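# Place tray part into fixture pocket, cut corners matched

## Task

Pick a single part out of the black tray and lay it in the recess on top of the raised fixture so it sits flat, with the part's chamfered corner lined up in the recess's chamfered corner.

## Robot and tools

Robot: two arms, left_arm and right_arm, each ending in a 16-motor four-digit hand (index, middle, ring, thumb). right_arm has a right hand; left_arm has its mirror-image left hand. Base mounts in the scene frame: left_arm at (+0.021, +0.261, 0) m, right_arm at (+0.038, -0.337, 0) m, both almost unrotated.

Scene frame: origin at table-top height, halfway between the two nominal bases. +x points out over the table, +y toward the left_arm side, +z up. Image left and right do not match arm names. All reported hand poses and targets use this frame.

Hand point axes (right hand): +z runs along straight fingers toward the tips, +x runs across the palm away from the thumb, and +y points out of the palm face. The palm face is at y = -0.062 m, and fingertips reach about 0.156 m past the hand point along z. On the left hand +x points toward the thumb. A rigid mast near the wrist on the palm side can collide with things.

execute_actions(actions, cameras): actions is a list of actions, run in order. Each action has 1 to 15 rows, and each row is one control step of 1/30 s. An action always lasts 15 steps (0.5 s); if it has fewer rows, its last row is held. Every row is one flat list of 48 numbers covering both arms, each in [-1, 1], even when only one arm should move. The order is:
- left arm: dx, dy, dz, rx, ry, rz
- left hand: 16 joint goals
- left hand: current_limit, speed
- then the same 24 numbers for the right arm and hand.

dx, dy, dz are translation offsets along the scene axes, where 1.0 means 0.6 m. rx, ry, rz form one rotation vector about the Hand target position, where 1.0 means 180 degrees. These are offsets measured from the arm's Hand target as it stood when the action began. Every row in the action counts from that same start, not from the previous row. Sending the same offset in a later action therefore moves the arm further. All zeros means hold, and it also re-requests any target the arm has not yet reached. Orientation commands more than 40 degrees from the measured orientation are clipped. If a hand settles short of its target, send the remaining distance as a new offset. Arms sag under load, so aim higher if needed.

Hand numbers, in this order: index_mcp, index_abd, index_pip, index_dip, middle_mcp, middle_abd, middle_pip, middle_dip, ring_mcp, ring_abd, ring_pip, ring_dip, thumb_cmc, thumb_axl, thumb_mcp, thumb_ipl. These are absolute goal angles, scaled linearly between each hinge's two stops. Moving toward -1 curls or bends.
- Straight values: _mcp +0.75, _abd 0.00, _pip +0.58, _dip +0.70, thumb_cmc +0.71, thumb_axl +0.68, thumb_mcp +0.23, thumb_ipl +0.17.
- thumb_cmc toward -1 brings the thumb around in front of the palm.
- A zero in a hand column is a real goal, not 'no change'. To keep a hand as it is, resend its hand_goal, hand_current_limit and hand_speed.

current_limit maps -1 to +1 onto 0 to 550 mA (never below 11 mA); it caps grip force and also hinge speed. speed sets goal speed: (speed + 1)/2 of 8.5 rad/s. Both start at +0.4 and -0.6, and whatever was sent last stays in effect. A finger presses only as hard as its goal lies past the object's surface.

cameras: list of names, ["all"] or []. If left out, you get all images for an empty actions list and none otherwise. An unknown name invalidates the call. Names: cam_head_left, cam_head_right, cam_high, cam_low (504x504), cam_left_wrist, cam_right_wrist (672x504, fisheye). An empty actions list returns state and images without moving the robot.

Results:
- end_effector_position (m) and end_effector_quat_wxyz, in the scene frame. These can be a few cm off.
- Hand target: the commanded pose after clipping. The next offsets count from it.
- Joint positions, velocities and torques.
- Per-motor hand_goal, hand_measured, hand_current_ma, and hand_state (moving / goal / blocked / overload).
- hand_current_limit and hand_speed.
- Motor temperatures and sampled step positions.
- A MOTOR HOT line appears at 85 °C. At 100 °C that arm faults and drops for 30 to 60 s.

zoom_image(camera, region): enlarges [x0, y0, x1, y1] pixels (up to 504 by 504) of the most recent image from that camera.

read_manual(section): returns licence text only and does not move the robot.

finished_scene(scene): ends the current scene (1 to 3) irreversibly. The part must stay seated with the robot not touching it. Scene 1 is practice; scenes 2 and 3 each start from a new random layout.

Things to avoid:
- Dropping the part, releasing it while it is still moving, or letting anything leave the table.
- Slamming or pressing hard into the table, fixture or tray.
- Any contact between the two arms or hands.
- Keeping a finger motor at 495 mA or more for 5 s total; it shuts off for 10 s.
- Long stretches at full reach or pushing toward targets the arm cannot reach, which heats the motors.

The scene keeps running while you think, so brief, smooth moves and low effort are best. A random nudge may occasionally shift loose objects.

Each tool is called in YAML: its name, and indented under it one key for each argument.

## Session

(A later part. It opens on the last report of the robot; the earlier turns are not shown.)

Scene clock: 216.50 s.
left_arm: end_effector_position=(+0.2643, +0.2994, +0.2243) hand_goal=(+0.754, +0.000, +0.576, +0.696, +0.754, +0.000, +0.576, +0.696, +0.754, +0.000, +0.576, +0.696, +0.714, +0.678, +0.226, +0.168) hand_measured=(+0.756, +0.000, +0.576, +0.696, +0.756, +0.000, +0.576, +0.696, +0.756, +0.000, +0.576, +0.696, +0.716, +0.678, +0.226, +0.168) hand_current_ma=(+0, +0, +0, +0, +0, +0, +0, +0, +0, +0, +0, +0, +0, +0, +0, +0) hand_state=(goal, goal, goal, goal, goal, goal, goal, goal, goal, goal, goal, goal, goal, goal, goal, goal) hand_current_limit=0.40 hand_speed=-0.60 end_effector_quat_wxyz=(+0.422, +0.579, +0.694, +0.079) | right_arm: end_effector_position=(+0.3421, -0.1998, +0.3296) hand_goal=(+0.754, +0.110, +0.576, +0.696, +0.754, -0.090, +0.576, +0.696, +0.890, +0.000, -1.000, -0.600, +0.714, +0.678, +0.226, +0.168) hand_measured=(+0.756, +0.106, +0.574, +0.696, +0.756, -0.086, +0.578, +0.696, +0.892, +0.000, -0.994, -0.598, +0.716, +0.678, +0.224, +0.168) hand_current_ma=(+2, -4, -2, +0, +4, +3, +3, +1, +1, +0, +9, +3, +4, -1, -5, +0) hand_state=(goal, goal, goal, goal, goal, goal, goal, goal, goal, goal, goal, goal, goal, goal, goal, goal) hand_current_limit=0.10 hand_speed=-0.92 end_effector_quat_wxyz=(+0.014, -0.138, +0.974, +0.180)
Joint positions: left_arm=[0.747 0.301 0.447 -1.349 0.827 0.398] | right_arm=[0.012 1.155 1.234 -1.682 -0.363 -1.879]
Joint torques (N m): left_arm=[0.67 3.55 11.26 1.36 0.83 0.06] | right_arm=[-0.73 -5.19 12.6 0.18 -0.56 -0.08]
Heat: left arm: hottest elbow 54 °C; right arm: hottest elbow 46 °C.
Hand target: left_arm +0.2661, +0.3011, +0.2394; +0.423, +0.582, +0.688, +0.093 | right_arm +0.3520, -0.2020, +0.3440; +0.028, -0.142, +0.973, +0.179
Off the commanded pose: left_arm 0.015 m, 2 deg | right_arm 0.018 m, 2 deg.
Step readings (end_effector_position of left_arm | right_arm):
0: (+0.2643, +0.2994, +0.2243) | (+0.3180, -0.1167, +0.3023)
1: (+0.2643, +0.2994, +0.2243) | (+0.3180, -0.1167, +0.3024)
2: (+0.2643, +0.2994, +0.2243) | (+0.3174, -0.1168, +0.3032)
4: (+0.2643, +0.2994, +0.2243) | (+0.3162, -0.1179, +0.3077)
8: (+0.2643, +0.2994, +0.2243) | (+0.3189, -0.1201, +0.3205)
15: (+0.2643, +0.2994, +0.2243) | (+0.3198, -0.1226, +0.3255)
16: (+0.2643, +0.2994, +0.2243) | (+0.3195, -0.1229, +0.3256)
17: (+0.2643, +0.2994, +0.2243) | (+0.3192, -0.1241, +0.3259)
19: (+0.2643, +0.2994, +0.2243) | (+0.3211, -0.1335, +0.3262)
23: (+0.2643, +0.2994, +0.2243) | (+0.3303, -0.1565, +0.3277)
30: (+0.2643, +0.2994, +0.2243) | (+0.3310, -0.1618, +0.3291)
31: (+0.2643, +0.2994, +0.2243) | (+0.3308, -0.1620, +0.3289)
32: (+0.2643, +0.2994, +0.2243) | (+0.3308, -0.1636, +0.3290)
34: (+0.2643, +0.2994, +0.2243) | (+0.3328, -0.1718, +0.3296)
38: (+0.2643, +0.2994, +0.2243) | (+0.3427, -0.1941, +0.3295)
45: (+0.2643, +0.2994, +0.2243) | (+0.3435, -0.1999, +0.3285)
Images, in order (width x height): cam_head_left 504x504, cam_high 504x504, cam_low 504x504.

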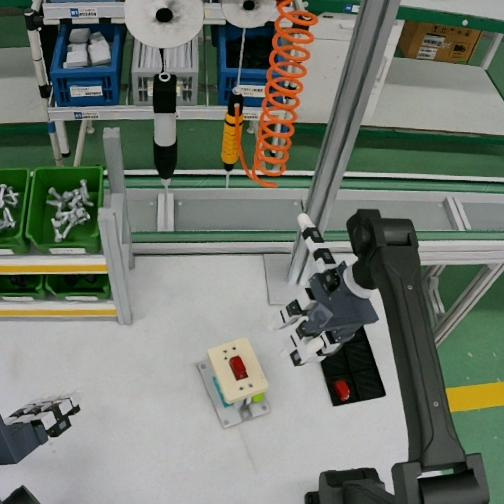

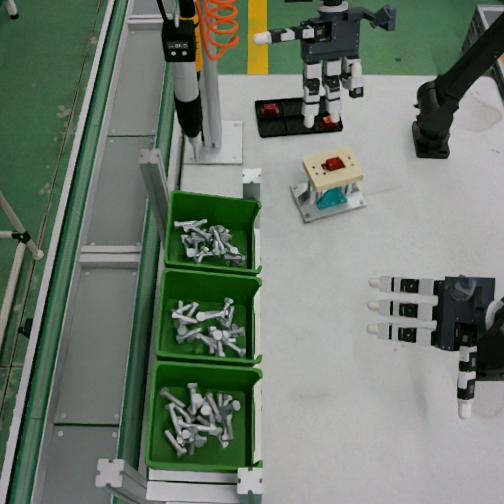

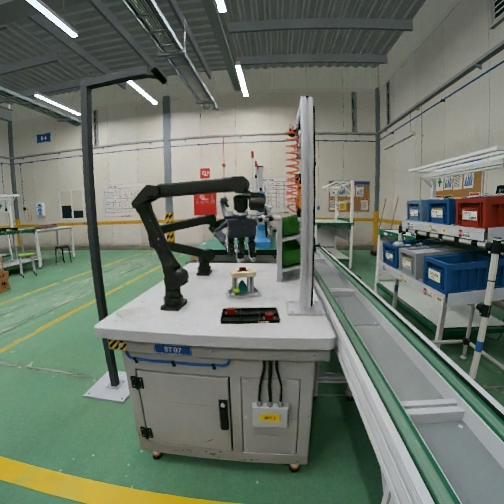

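zoom_image:
  camera: "cam_head_left"
  region: [224, 350, 252, 386]

zoom_image:
  camera: "cam_high"
  region: [318, 152, 348, 176]

zoom_image:
  camera: "cam_low"
  region: [234, 264, 251, 275]

execute_actions:
  actions: []
  cameras: ["cam_right_wrist"]

zoom_image:
  camera: "cam_right_wrist"
  region: [260, 20, 360, 120]

Scaled by 14.000 from the camera's 504x504 image, which has a finer 720x720 frame.

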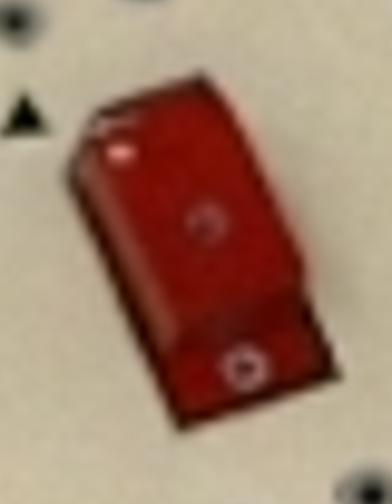

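Scaled by 16.800 from the camera's 504x504 image, which has a finer 720x720 frame.

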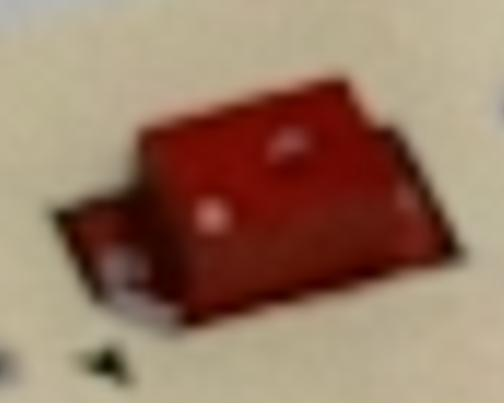

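Scaled by 29.647 from the camera's 504x504 image, which has a finer 720x720 frame.

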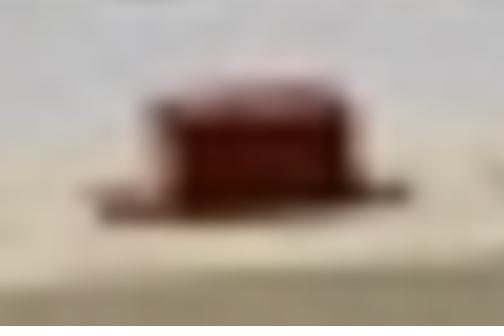

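Scene clock: 219.27 s.
left_arm: end_effector_position=(+0.2643, +0.2994, +0.2243) hand_goal=(+0.754, +0.000, +0.576, +0.696, +0.754, +0.000, +0.576, +0.696, +0.754, +0.000, +0.576, +0.696, +0.714, +0.678, +0.226, +0.168) hand_measured=(+0.756, +0.000, +0.576, +0.696, +0.756, +0.000, +0.576, +0.696, +0.756, +0.000, +0.576, +0.696, +0.716, +0.678, +0.226, +0.168) hand_current_ma=(+0, +0, +0, +0, +0, +0, +0, +0, +0, +0, +0, +0, +0, +0, +0, +0) hand_state=(goal, goal, goal, goal, goal, goal, goal, goal, goal, goal, goal, goal, goal, goal, goal, goal) hand_current_limit=0.40 hand_speed=-0.60 end_effector_quat_wxyz=(+0.422, +0.579, +0.694, +0.079) | right_arm: end_effector_position=(+0.3421, -0.1998, +0.3296) hand_goal=(+0.754, +0.110, +0.576, +0.696, +0.754, -0.090, +0.576, +0.696, +0.890, +0.000, -1.000, -0.600, +0.714, +0.678, +0.226, +0.168) hand_measured=(+0.756, +0.106, +0.574, +0.696, +0.756, -0.086, +0.578, +0.696, +0.892, +0.000, -0.994, -0.598, +0.716, +0.678, +0.224, +0.168) hand_current_ma=(+2, -4, -2, +0, +4, +3, +3, +1, +1, +0, +9, +3, +4, -1, -5, +0) hand_state=(goal, goal, goal, goal, goal, goal, goal, goal, goal, goal, goal, goal, goal, goal, goal, goal) hand_current_limit=0.10 hand_speed=-0.92 end_effector_quat_wxyz=(+0.014, -0.138, +0.974, +0.180)
Joint positions: left_arm=[0.747 0.301 0.447 -1.349 0.827 0.398] | right_arm=[0.012 1.155 1.234 -1.682 -0.363 -1.879]
Joint velocities: within noise
Joint torques (N m): left_arm=[0.79 3.84 11.52 1.25 0.84 0.06] | right_arm=[-0.79 -5.25 12.62 0.14 -0.57 -0.08]
Motor temperatures (°C): left_arm=[30 25 54 25 28 23] | right_arm=[26 28 46 24 28 24]
Heat: left arm: hottest elbow 54 °C; right arm: hottest elbow 46 °C.
Hand target: left_arm +0.2661, +0.3011, +0.2394; +0.423, +0.582, +0.688, +0.093 | right_arm +0.3520, -0.2020, +0.3440; +0.028, -0.142, +0.973, +0.179
Off the commanded pose: left_arm 0.015 m, 2 deg | right_arm 0.018 m, 2 deg.
camera_calibration:
cam_right_wrist: T_world_to_cam=[[0.554184, 0.772869, 0.309119, -0.108719], [0.56205, -0.621359, 0.545906, -0.54708], [0.613987, -0.128792, -0.778737, 0.142678], [0, 0, 0, 1]] pos_world=[0.280134, -0.237532, 0.44337]
Images, in order (width x height): cam_right_wrist 672x504.

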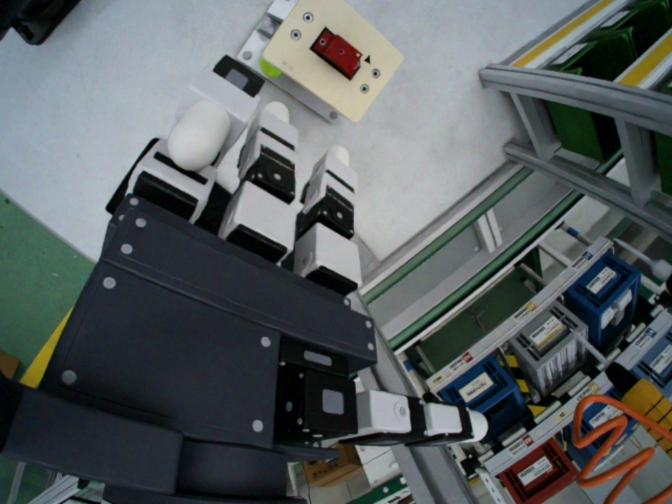

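Scaled by 5.040 from the camera's 672x504 image, which has a finer 960x720 frame.

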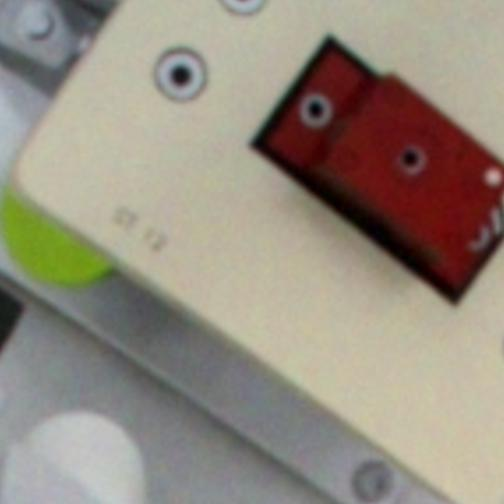

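zoom_image:
  camera: "cam_right_wrist"
  region: [305, 20, 375, 90]

Scaled by 7.200 from the camera's 672x504 image, which has a finer 960x720 frame.

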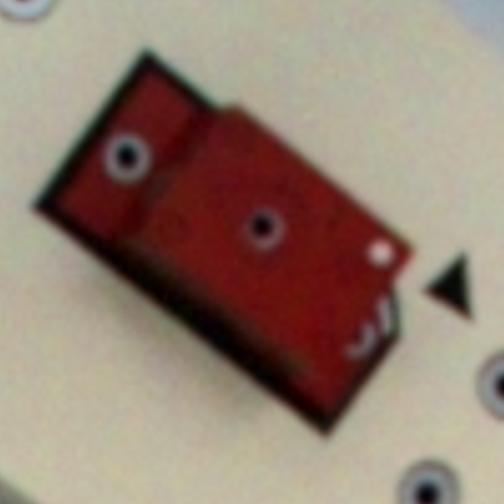

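finished_scene:
  scene: 3

The scene is finished: the task was done.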